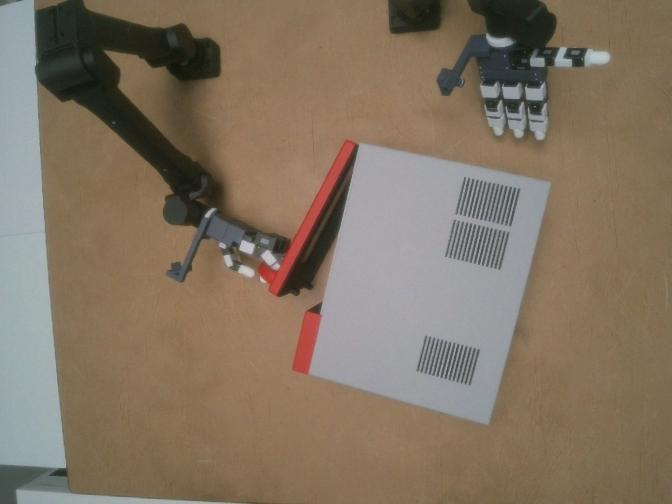

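Call:
execute_actions --actions '[[[0,0,0,0,0,0,0,-0.754,-0.576,-0.696,0,-0.754,-0.576,-0.696,0,-0.754,-0.576,-0.696,-0.714,-0.678,-0.226,-0.168,0.4,-0.6,-0.083,-0.015,0.01,0,0,0,0,-0.754,-0.1,0.66,0,-0.754,-0.1,0.66,0,-0.754,-0.1,0.66,0.571,-0.678,0.281,0.319,0.6,-0.3]],[[0,0,0,0,0,0,0,-0.754,-0.576,-0.696,0,-0.754,-0.576,-0.696,0,-0.754,-0.576,-0.696,-0.714,-0.678,-0.226,-0.168,0.4,-0.6,-0.073,-0.053,0,0,0,0,0,-0.754,-0.1,0.66,0,-0.754,-0.1,0.66,0,-0.754,-0.1,0.66,0.571,-0.678,0.281,0.319,0.6,-0.3]],[[0,0,0,0,0,0,0,-0.754,-0.576,-0.696,0,-0.754,-0.576,-0.696,0,-0.754,-0.576,-0.696,-0.714,-0.678,-0.226,-0.168,0.4,-0.6,-0.081,-0.039,0,0,0,0,0,-0.754,-0.1,0.66,0,-0.754,-0.1,0.66,0,-0.754,-0.1,0.66,0.571,-0.678,0.281,0.319,0.6,-0.3]],[[0,0,0,0,0,0,0,-0.754,-0.576,-0.696,0,-0.754,-0.576,-0.696,0,-0.754,-0.576,-0.696,-0.714,-0.678,-0.226,-0.168,0.4,-0.6,-0.087,-0.024,0,0,0,0,0,-0.754,-0.1,0.66,0,-0.754,-0.1,0.66,0,-0.754,-0.1,0.66,0.571,-0.678,0.281,0.319,0.6,-0.3]]]' --cameras '["cam_high"]'

Scene clock: 409.73 s.
left_arm: end_effector_position=(+0.3345, +0.1708, +0.1988) hand_goal=(+0.000, -0.754, -0.576, -0.696, +0.000, -0.754, -0.576, -0.696, +0.000, -0.754, -0.576, -0.696, -0.714, -0.678, -0.226, -0.168) hand_measured=(+0.000, -0.754, -0.576, -0.696, +0.000, -0.754, -0.576, -0.696, +0.000, -0.754, -0.576, -0.696, -0.716, -0.678, -0.224, -0.168) hand_current_ma=(+0, +0, -1, +0, +0, +0, -1, +0, +0, +0, -1, +0, -1, +1, +2, +0) hand_state=(goal, goal, goal, goal, goal, goal, goal, goal, goal, goal, goal, goal, goal, goal, goal, goal) hand_current_limit=0.40 hand_speed=-0.60 end_effector_quat_wxyz=(+0.051, +0.794, +0.524, +0.306) | right_arm: end_effector_position=(+0.3918, +0.0737, +0.0916) hand_goal=(+0.000, -0.754, -0.100, +0.660, +0.000, -0.754, -0.100, +0.660, +0.000, -0.754, -0.100, +0.660, +0.570, -0.678, +0.280, +0.318) hand_measured=(-0.002, -0.770, -0.110, +0.654, -0.008, -0.782, -0.104, +0.658, -0.006, -0.786, -0.110, +0.658, +0.564, -0.680, +0.280, +0.316) hand_current_ma=(+0, -12, -5, -3, -3, -32, -1, -1, -2, -40, -6, -1, -2, +0, +0, -1) hand_state=(goal, goal, goal, goal, goal, blocked, goal, goal, goal, blocked, goal, goal, goal, goal, goal, goal) hand_current_limit=0.60 hand_speed=-0.30 end_effector_quat_wxyz=(-0.362, +0.617, +0.354, +0.602)
Joint positions: left_arm=[0.726 0.814 0.559 -0.708 0.18 1.074] | right_arm=[-0.153 1.667 0.192 1.441 -1.216 1.558]
Joint torques (N m): left_arm=[-0.44 -2.67 11.45 1.58 0.22 0.04] | right_arm=[-2.96 -6.12 2.71 2.04 1.32 -0.09]
Motor temperatures (°C): left_arm=[27 25 51 29 27 26] | right_arm=[28 37 36 26 40 26]
Heat: left arm: hottest elbow 51 °C; right arm: hottest wrist yaw 40 °C.
Hand target: left_arm +0.3403, +0.1759, +0.2155; +0.049, +0.790, +0.519, +0.321 | right_arm +0.4003, +0.0457, +0.0997; -0.330, +0.624, +0.334, +0.625
Off the commanded pose: left_arm 0.018 m, 2 deg | right_arm 0.030 m, 5 deg.
Step readings (end_effector_position of left_arm | right_arm):
0: (+0.3345, +0.1708, +0.1988) | (+0.5768, +0.1716, +0.0958)
1: (+0.3345, +0.1708, +0.1988) | (+0.5763, +0.1715, +0.0956)
2: (+0.3345, +0.1708, +0.1988) | (+0.5744, +0.1705, +0.0955)
4: (+0.3345, +0.1708, +0.1988) | (+0.5650, +0.1634, +0.0957)
8: (+0.3345, +0.1708, +0.1988) | (+0.5447, +0.1457, +0.0956)
15: (+0.3345, +0.1708, +0.1988) | (+0.5384, +0.1408, +0.0953)
16: (+0.3345, +0.1708, +0.1988) | (+0.5380, +0.1408, +0.0951)
17: (+0.3345, +0.1708, +0.1988) | (+0.5359, +0.1400, +0.0949)
19: (+0.3345, +0.1708, +0.1988) | (+0.5257, +0.1323, +0.0946)
23: (+0.3345, +0.1708, +0.1988) | (+0.5015, +0.1152, +0.0933)
30: (+0.3345, +0.1708, +0.1988) | (+0.4939, +0.1106, +0.0926)
31: (+0.3345, +0.1708, +0.1988) | (+0.4934, +0.1104, +0.0924)
32: (+0.3345, +0.1708, +0.1988) | (+0.4911, +0.1093, +0.0923)
34: (+0.3345, +0.1708, +0.1988) | (+0.4799, +0.1032, +0.0925)
38: (+0.3345, +0.1708, +0.1988) | (+0.4535, +0.0910, +0.0921)
45: (+0.3345, +0.1708, +0.1988) | (+0.4451, +0.0878, +0.0918)
46: (+0.3345, +0.1708, +0.1988) | (+0.4445, +0.0877, +0.0918)
47: (+0.3345, +0.1708, +0.1988) | (+0.4422, +0.0867, +0.0920)
49: (+0.3345, +0.1708, +0.1988) | (+0.4300, +0.0826, +0.0921)
53: (+0.3345, +0.1708, +0.1988) | (+0.4016, +0.0756, +0.0916)
60: (+0.3345, +0.1708, +0.1988) | (+0.3925, +0.0738, +0.0915)
Images, in order (width x height): cam_high 672x504.

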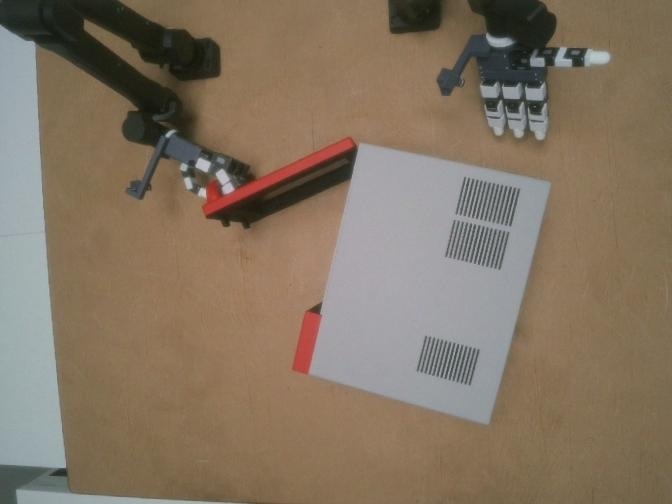

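Call:
execute_actions --actions '[[[0,0,0,0,0,0,0,-0.754,-0.576,-0.696,0,-0.754,-0.576,-0.696,0,-0.754,-0.576,-0.696,-0.714,-0.678,-0.226,-0.168,0.4,-0.6,-0.032,0.06,0,0,0,0,0,-0.754,-0.1,0.66,0,-0.754,-0.1,0.66,0,-0.754,-0.1,0.66,0.571,-0.678,0.281,0.319,0.4,-0.3]],[[0,0,0,0,0,0,0,-0.754,-0.576,-0.696,0,-0.754,-0.576,-0.696,0,-0.754,-0.576,-0.696,-0.714,-0.678,-0.226,-0.168,0.4,-0.6,-0.03,0.06,0,0,0,0,0,-0.754,-0.1,0.66,0,-0.754,-0.1,0.66,0,-0.754,-0.1,0.66,0.571,-0.678,0.281,0.319,0.4,-0.3]],[[0,0,0,0,0,0,0,-0.754,-0.576,-0.696,0,-0.754,-0.576,-0.696,0,-0.754,-0.576,-0.696,-0.714,-0.678,-0.226,-0.168,0.4,-0.6,-0.03,0.05,0,0,0,0,0,-0.754,-0.1,0.66,0,-0.754,-0.1,0.66,0,-0.754,-0.1,0.66,0.571,-0.678,0.281,0.319,0.4,-0.3]]]' --cameras '["cam_high","cam_right_wrist","cam_head_right"]'

Call:
zoom_image --camera "cam_high" --region '[120, 80, 380, 280]'

Scene clock: 477.47 s.
left_arm: end_effector_position=(+0.3345, +0.1708, +0.1988) hand_goal=(+0.000, -0.754, -0.576, -0.696, +0.000, -0.754, -0.576, -0.696, +0.000, -0.754, -0.576, -0.696, -0.714, -0.678, -0.226, -0.168) hand_measured=(+0.000, -0.754, -0.576, -0.696, +0.000, -0.754, -0.576, -0.696, +0.000, -0.754, -0.576, -0.696, -0.716, -0.678, -0.224, -0.168) hand_current_ma=(+0, +0, -1, +0, +0, +0, -1, +0, +0, +0, -1, +0, -1, +1, +2, +0) hand_state=(goal, goal, goal, goal, goal, goal, goal, goal, goal, goal, goal, goal, goal, goal, goal, goal) hand_current_limit=0.40 hand_speed=-0.60 end_effector_quat_wxyz=(+0.051, +0.794, +0.524, +0.306) | right_arm: end_effector_position=(+0.3474, +0.1462, +0.0951) hand_goal=(+0.000, -0.754, -0.100, +0.660, +0.000, -0.754, -0.100, +0.660, +0.000, -0.754, -0.100, +0.660, +0.570, -0.678, +0.280, +0.318) hand_measured=(+0.000, -0.754, -0.102, +0.656, -0.008, -0.754, -0.102, +0.658, -0.006, -0.754, -0.102, +0.658, +0.564, -0.680, +0.278, +0.316) hand_current_ma=(+0, +0, +0, -1, -3, +0, +0, -1, -1, +0, +0, -1, -2, +0, -1, -1) hand_state=(goal, goal, goal, goal, goal, goal, goal, goal, goal, goal, goal, goal, goal, goal, goal, goal) hand_current_limit=0.40 hand_speed=-0.30 end_effector_quat_wxyz=(-0.329, +0.629, +0.334, +0.620)
Joint positions: left_arm=[0.726 0.814 0.559 -0.708 0.18 1.074] | right_arm=[0.277 1.637 0.061 1.557 -0.698 1.558]
Joint torques (N m): left_arm=[-0.38 -3.02 11.45 1.59 0.22 0.04] | right_arm=[1.44 -4.66 1.65 2.55 0.19 -0.06]
Heat: left arm: hottest elbow 52 °C; right arm: hottest wrist yaw 37 °C.
Hand target: left_arm +0.3403, +0.1759, +0.2155; +0.049, +0.790, +0.519, +0.321 | right_arm +0.3450, +0.1476, +0.0996; -0.330, +0.624, +0.334, +0.625
Off the commanded pose: left_arm 0.018 m, 2 deg | right_arm 0.005 m, 1 deg.
joint sent to its limit (right arm) — joint 4 (wrist pitch), upper limit. The joint targets still meet the commanded pose.
Step readings (end_effector_position of left_arm | right_arm):
0: (+0.3345, +0.1708, +0.1988) | (+0.3918, +0.0738, +0.0916)
1: (+0.3345, +0.1708, +0.1988) | (+0.3917, +0.0736, +0.0916)
2: (+0.3345, +0.1708, +0.1988) | (+0.3911, +0.0733, +0.0913)
4: (+0.3345, +0.1708, +0.1988) | (+0.3891, +0.0732, +0.0922)
8: (+0.3345, +0.1708, +0.1988) | (+0.3855, +0.0752, +0.0951)
15: (+0.3345, +0.1708, +0.1988) | (+0.3844, +0.0786, +0.0964)
16: (+0.3345, +0.1708, +0.1988) | (+0.3846, +0.0782, +0.0965)
17: (+0.3345, +0.1708, +0.1988) | (+0.3845, +0.0779, +0.0962)
19: (+0.3345, +0.1708, +0.1988) | (+0.3809, +0.0850, +0.0952)
23: (+0.3345, +0.1708, +0.1988) | (+0.3679, +0.1094, +0.0940)
30: (+0.3345, +0.1708, +0.1988) | (+0.3655, +0.1147, +0.0950)
31: (+0.3345, +0.1708, +0.1988) | (+0.3659, +0.1143, +0.0952)
32: (+0.3345, +0.1708, +0.1988) | (+0.3662, +0.1138, +0.0953)
34: (+0.3345, +0.1708, +0.1988) | (+0.3634, +0.1185, +0.0949)
38: (+0.3345, +0.1708, +0.1988) | (+0.3518, +0.1346, +0.0935)
45: (+0.3345, +0.1708, +0.1988) | (+0.3472, +0.1464, +0.0950)
Images, in order (width x height): cam_head_right 672x504, cam_high 672x504, cam_right_wrist 672x504.

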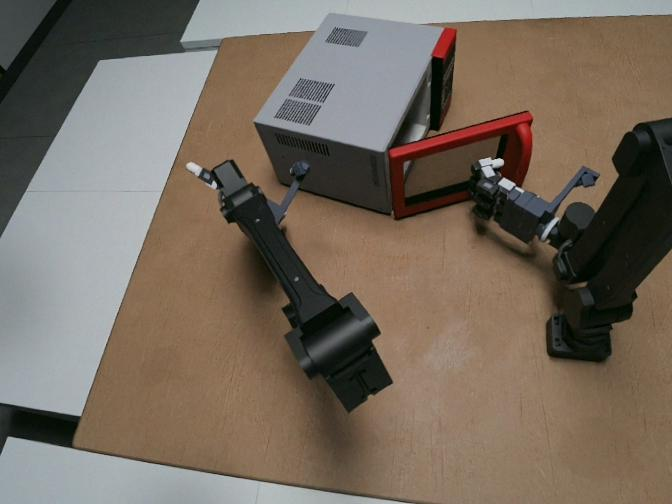

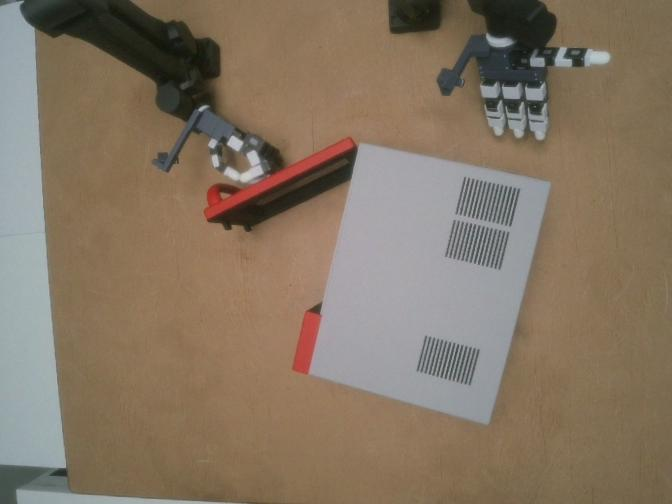

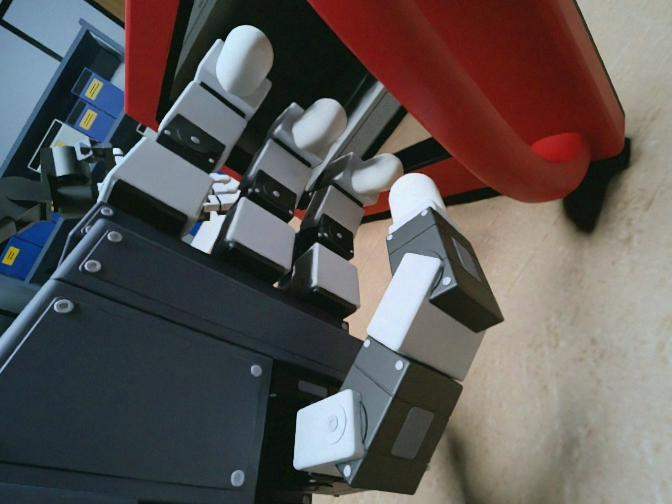

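Scaled by 1.938 from the camera's 672x504 image, which has a finer 960x720 frame.

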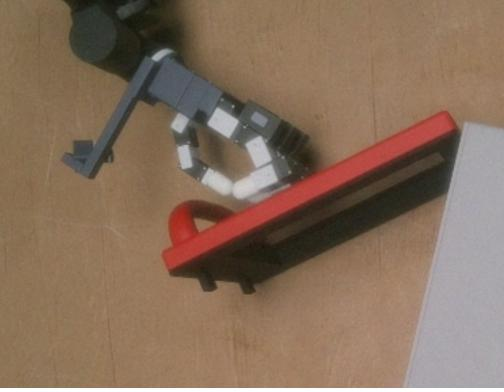

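Call:
execute_actions --actions '[[[0,0,0,0,0,0,0,-0.754,-0.576,-0.696,0,-0.754,-0.576,-0.696,0,-0.754,-0.576,-0.696,-0.714,-0.678,-0.226,-0.168,0.4,-0.6,0,-0.03,0.08,0,0,0,0,-0.754,-0.1,0.66,0,-0.754,-0.1,0.66,0,-0.754,-0.1,0.66,0.571,-0.678,0.281,0.319,0.4,-0.3]],[[0,0,0,0,0,0,0,-0.754,-0.576,-0.696,0,-0.754,-0.576,-0.696,0,-0.754,-0.576,-0.696,-0.714,-0.678,-0.226,-0.168,0.4,-0.6,0,-0.02,0.11,0,0,0,0,-0.754,-0.1,0.66,0,-0.754,-0.1,0.66,0,-0.754,-0.1,0.66,0.571,-0.678,0.281,0.319,0.4,-0.3]]]' --cameras '["cam_high","cam_head_right"]'

Scene clock: 535.57 s.
left_arm: end_effector_position=(+0.3345, +0.1708, +0.1988) hand_goal=(+0.000, -0.754, -0.576, -0.696, +0.000, -0.754, -0.576, -0.696, +0.000, -0.754, -0.576, -0.696, -0.714, -0.678, -0.226, -0.168) hand_measured=(+0.000, -0.754, -0.576, -0.696, +0.000, -0.754, -0.576, -0.696, +0.000, -0.754, -0.576, -0.696, -0.716, -0.678, -0.224, -0.168) hand_current_ma=(+0, +0, -1, +0, +0, +0, -1, +0, +0, +0, -1, +0, -1, +1, +2, +0) hand_state=(goal, goal, goal, goal, goal, goal, goal, goal, goal, goal, goal, goal, goal, goal, goal, goal) hand_current_limit=0.40 hand_speed=-0.60 end_effector_quat_wxyz=(+0.051, +0.794, +0.524, +0.306) | right_arm: end_effector_position=(+0.3292, +0.1173, +0.1835) hand_goal=(+0.000, -0.754, -0.100, +0.660, +0.000, -0.754, -0.100, +0.660, +0.000, -0.754, -0.100, +0.660, +0.570, -0.678, +0.280, +0.318) hand_measured=(-0.002, -0.754, -0.102, +0.656, -0.008, -0.754, -0.102, +0.658, -0.006, -0.754, -0.102, +0.658, +0.564, -0.680, +0.278, +0.316) hand_current_ma=(+0, +0, +0, -1, -3, +0, +0, -1, -1, +0, +0, -1, -2, -1, +0, -1) hand_state=(goal, goal, goal, goal, goal, goal, goal, goal, goal, goal, goal, goal, goal, goal, goal, goal) hand_current_limit=0.40 hand_speed=-0.30 end_effector_quat_wxyz=(-0.350, +0.627, +0.322, +0.617)
Joint positions: left_arm=[0.726 0.814 0.559 -0.708 0.18 1.074] | right_arm=[0.113 0.709 0.093 0.626 -0.877 1.621]
Joint torques (N m): left_arm=[-0.26 -3.02 11.4 1.66 0.23 0.06] | right_arm=[0.62 0.5 13.76 1.26 -0.02 -0.24]
Motor temperatures (°C): left_arm=[27 25 52 29 27 26] | right_arm=[28 32 33 27 34 26]
Heat: left arm: hottest elbow 52 °C; right arm: hottest wrist yaw 34 °C.
Hand target: left_arm +0.3403, +0.1759, +0.2155; +0.049, +0.790, +0.519, +0.321 | right_arm +0.3450, +0.1177, +0.2137; -0.330, +0.624, +0.334, +0.625
Off the commanded pose: left_arm 0.018 m, 2 deg | right_arm 0.034 m, 3 deg.
Step readings (end_effector_position of left_arm | right_arm):
0: (+0.3345, +0.1708, +0.1988) | (+0.3474, +0.1462, +0.0952)
1: (+0.3345, +0.1708, +0.1988) | (+0.3474, +0.1463, +0.0954)
2: (+0.3345, +0.1708, +0.1988) | (+0.3472, +0.1468, +0.0970)
4: (+0.3345, +0.1708, +0.1988) | (+0.3467, +0.1459, +0.1075)
8: (+0.3345, +0.1708, +0.1988) | (+0.3474, +0.1363, +0.1469)
15: (+0.3345, +0.1708, +0.1988) | (+0.3447, +0.1318, +0.1532)
16: (+0.3345, +0.1708, +0.1988) | (+0.3440, +0.1320, +0.1519)
17: (+0.3345, +0.1708, +0.1988) | (+0.3428, +0.1321, +0.1522)
19: (+0.3345, +0.1708, +0.1988) | (+0.3407, +0.1295, +0.1625)
23: (+0.3345, +0.1708, +0.1988) | (+0.3340, +0.1211, +0.1952)
30: (+0.3345, +0.1708, +0.1988) | (+0.3301, +0.1176, +0.1946)
Images, in order (width x height): cam_head_right 672x504, cam_high 672x504.

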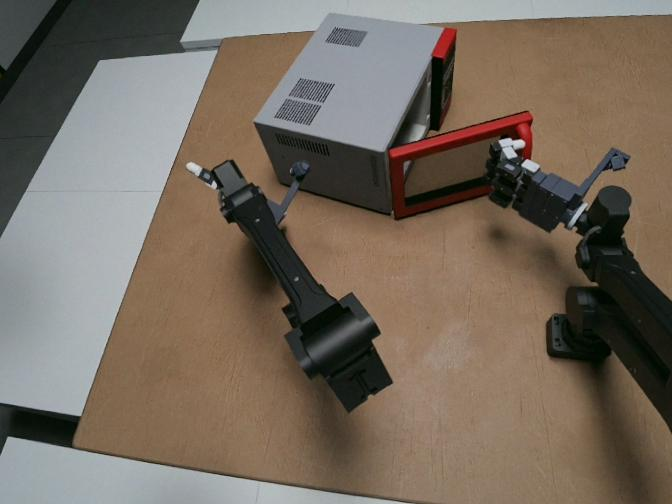

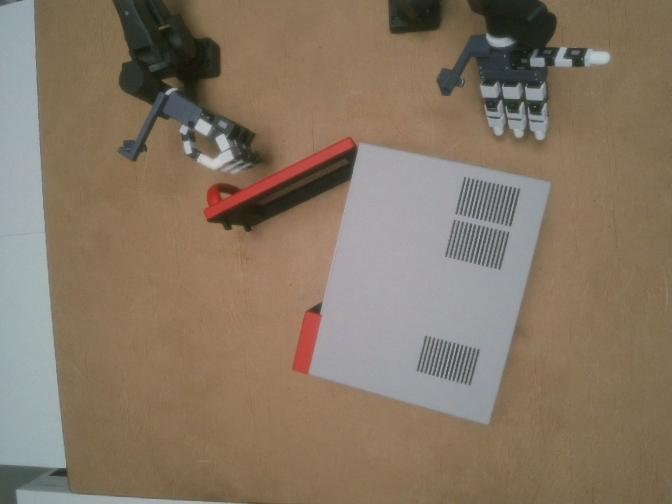

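Call:
execute_actions --actions '[[[0,0,0,0,0,0,0,-0.754,-0.576,-0.696,0,-0.754,-0.576,-0.696,0,-0.754,-0.576,-0.696,-0.714,-0.678,-0.226,-0.168,0.4,-0.6,0,-0.05,0.12,0,0,0,0,-0.754,-0.576,-0.696,0,-0.754,-0.576,-0.696,0,-0.754,-0.576,-0.696,0.571,-0.678,0.281,0.319,0.4,-0.3]],[[0,0,0,0,0,0,0,-0.754,-0.576,-0.696,0,-0.754,-0.576,-0.696,0,-0.754,-0.576,-0.696,-0.714,-0.678,-0.226,-0.168,0.4,-0.6,0.04,-0.03,0.10,0,0,0,0,-0.754,-0.576,-0.696,0,-0.754,-0.576,-0.696,0,-0.754,-0.576,-0.696,0.571,-0.678,0.281,0.319,0.4,-0.3]]]' --cameras '["cam_high","cam_head_right"]'

Scene clock: 552.27 s.
left_arm: end_effector_position=(+0.3345, +0.1708, +0.1988) hand_goal=(+0.000, -0.754, -0.576, -0.696, +0.000, -0.754, -0.576, -0.696, +0.000, -0.754, -0.576, -0.696, -0.714, -0.678, -0.226, -0.168) hand_measured=(+0.000, -0.754, -0.576, -0.696, +0.000, -0.754, -0.576, -0.696, +0.000, -0.754, -0.576, -0.696, -0.716, -0.678, -0.224, -0.168) hand_current_ma=(+0, +0, -1, +0, +0, +0, -1, +0, +0, +0, -1, +0, -1, +1, +2, +0) hand_state=(goal, goal, goal, goal, goal, goal, goal, goal, goal, goal, goal, goal, goal, goal, goal, goal) hand_current_limit=0.40 hand_speed=-0.60 end_effector_quat_wxyz=(+0.051, +0.794, +0.524, +0.306) | right_arm: end_effector_position=(+0.3634, +0.0688, +0.3155) hand_goal=(+0.000, -0.754, -0.576, -0.696, +0.000, -0.754, -0.576, -0.696, +0.000, -0.754, -0.576, -0.696, +0.570, -0.678, +0.280, +0.318) hand_measured=(-0.002, -0.754, -0.574, -0.692, -0.008, -0.754, -0.574, -0.694, -0.006, -0.754, -0.574, -0.694, +0.564, -0.680, +0.278, +0.316) hand_current_ma=(+0, +0, +0, +1, -3, +0, +1, +1, -1, +0, +0, +1, -3, -1, +0, -1) hand_state=(goal, goal, goal, goal, goal, goal, goal, goal, goal, goal, goal, goal, goal, goal, goal, goal) hand_current_limit=0.40 hand_speed=-0.30 end_effector_quat_wxyz=(-0.341, +0.637, +0.319, +0.613)
Joint positions: left_arm=[0.726 0.814 0.559 -0.708 0.18 1.074] | right_arm=[-0.134 0.593 0.459 0.097 -1.106 1.582]
Joint torques (N m): left_arm=[-0.56 -3.02 11.41 1.63 0.24 0.05] | right_arm=[1.14 1.26 15.19 1.09 -0.15 -0.2]
Motor temperatures (°C): left_arm=[27 25 53 29 27 26] | right_arm=[28 32 38 26 33 26]
Heat: left arm: hottest elbow 53 °C; right arm: hottest elbow 38 °C.
Hand target: left_arm +0.3403, +0.1759, +0.2155; +0.049, +0.790, +0.519, +0.321 | right_arm +0.3691, +0.0697, +0.3456; -0.330, +0.624, +0.334, +0.625
Off the commanded pose: left_arm 0.018 m, 2 deg | right_arm 0.031 m, 3 deg.
Step readings (end_effector_position of left_arm | right_arm):
0: (+0.3345, +0.1708, +0.1988) | (+0.3292, +0.1173, +0.1835)
1: (+0.3345, +0.1708, +0.1988) | (+0.3290, +0.1176, +0.1838)
2: (+0.3345, +0.1708, +0.1988) | (+0.3285, +0.1180, +0.1844)
4: (+0.3345, +0.1708, +0.1988) | (+0.3283, +0.1134, +0.1958)
8: (+0.3345, +0.1708, +0.1988) | (+0.3308, +0.0976, +0.2434)
15: (+0.3345, +0.1708, +0.1988) | (+0.3353, +0.0894, +0.2661)
16: (+0.3345, +0.1708, +0.1988) | (+0.3353, +0.0897, +0.2635)
17: (+0.3345, +0.1708, +0.1988) | (+0.3352, +0.0896, +0.2615)
19: (+0.3345, +0.1708, +0.1988) | (+0.3373, +0.0875, +0.2658)
23: (+0.3345, +0.1708, +0.1988) | (+0.3494, +0.0733, +0.3013)
30: (+0.3345, +0.1708, +0.1988) | (+0.3598, +0.0694, +0.3241)
Images, in order (width x height): cam_head_right 672x504, cam_high 672x504.

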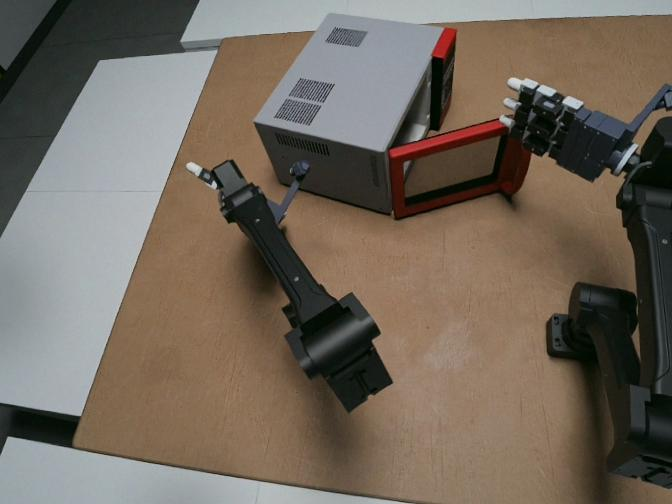

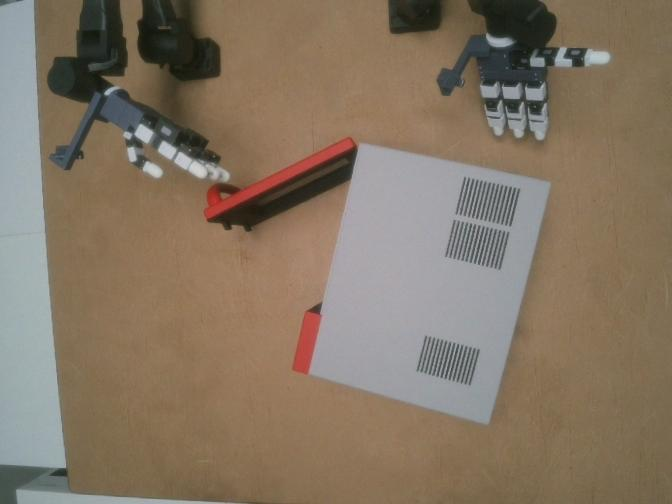

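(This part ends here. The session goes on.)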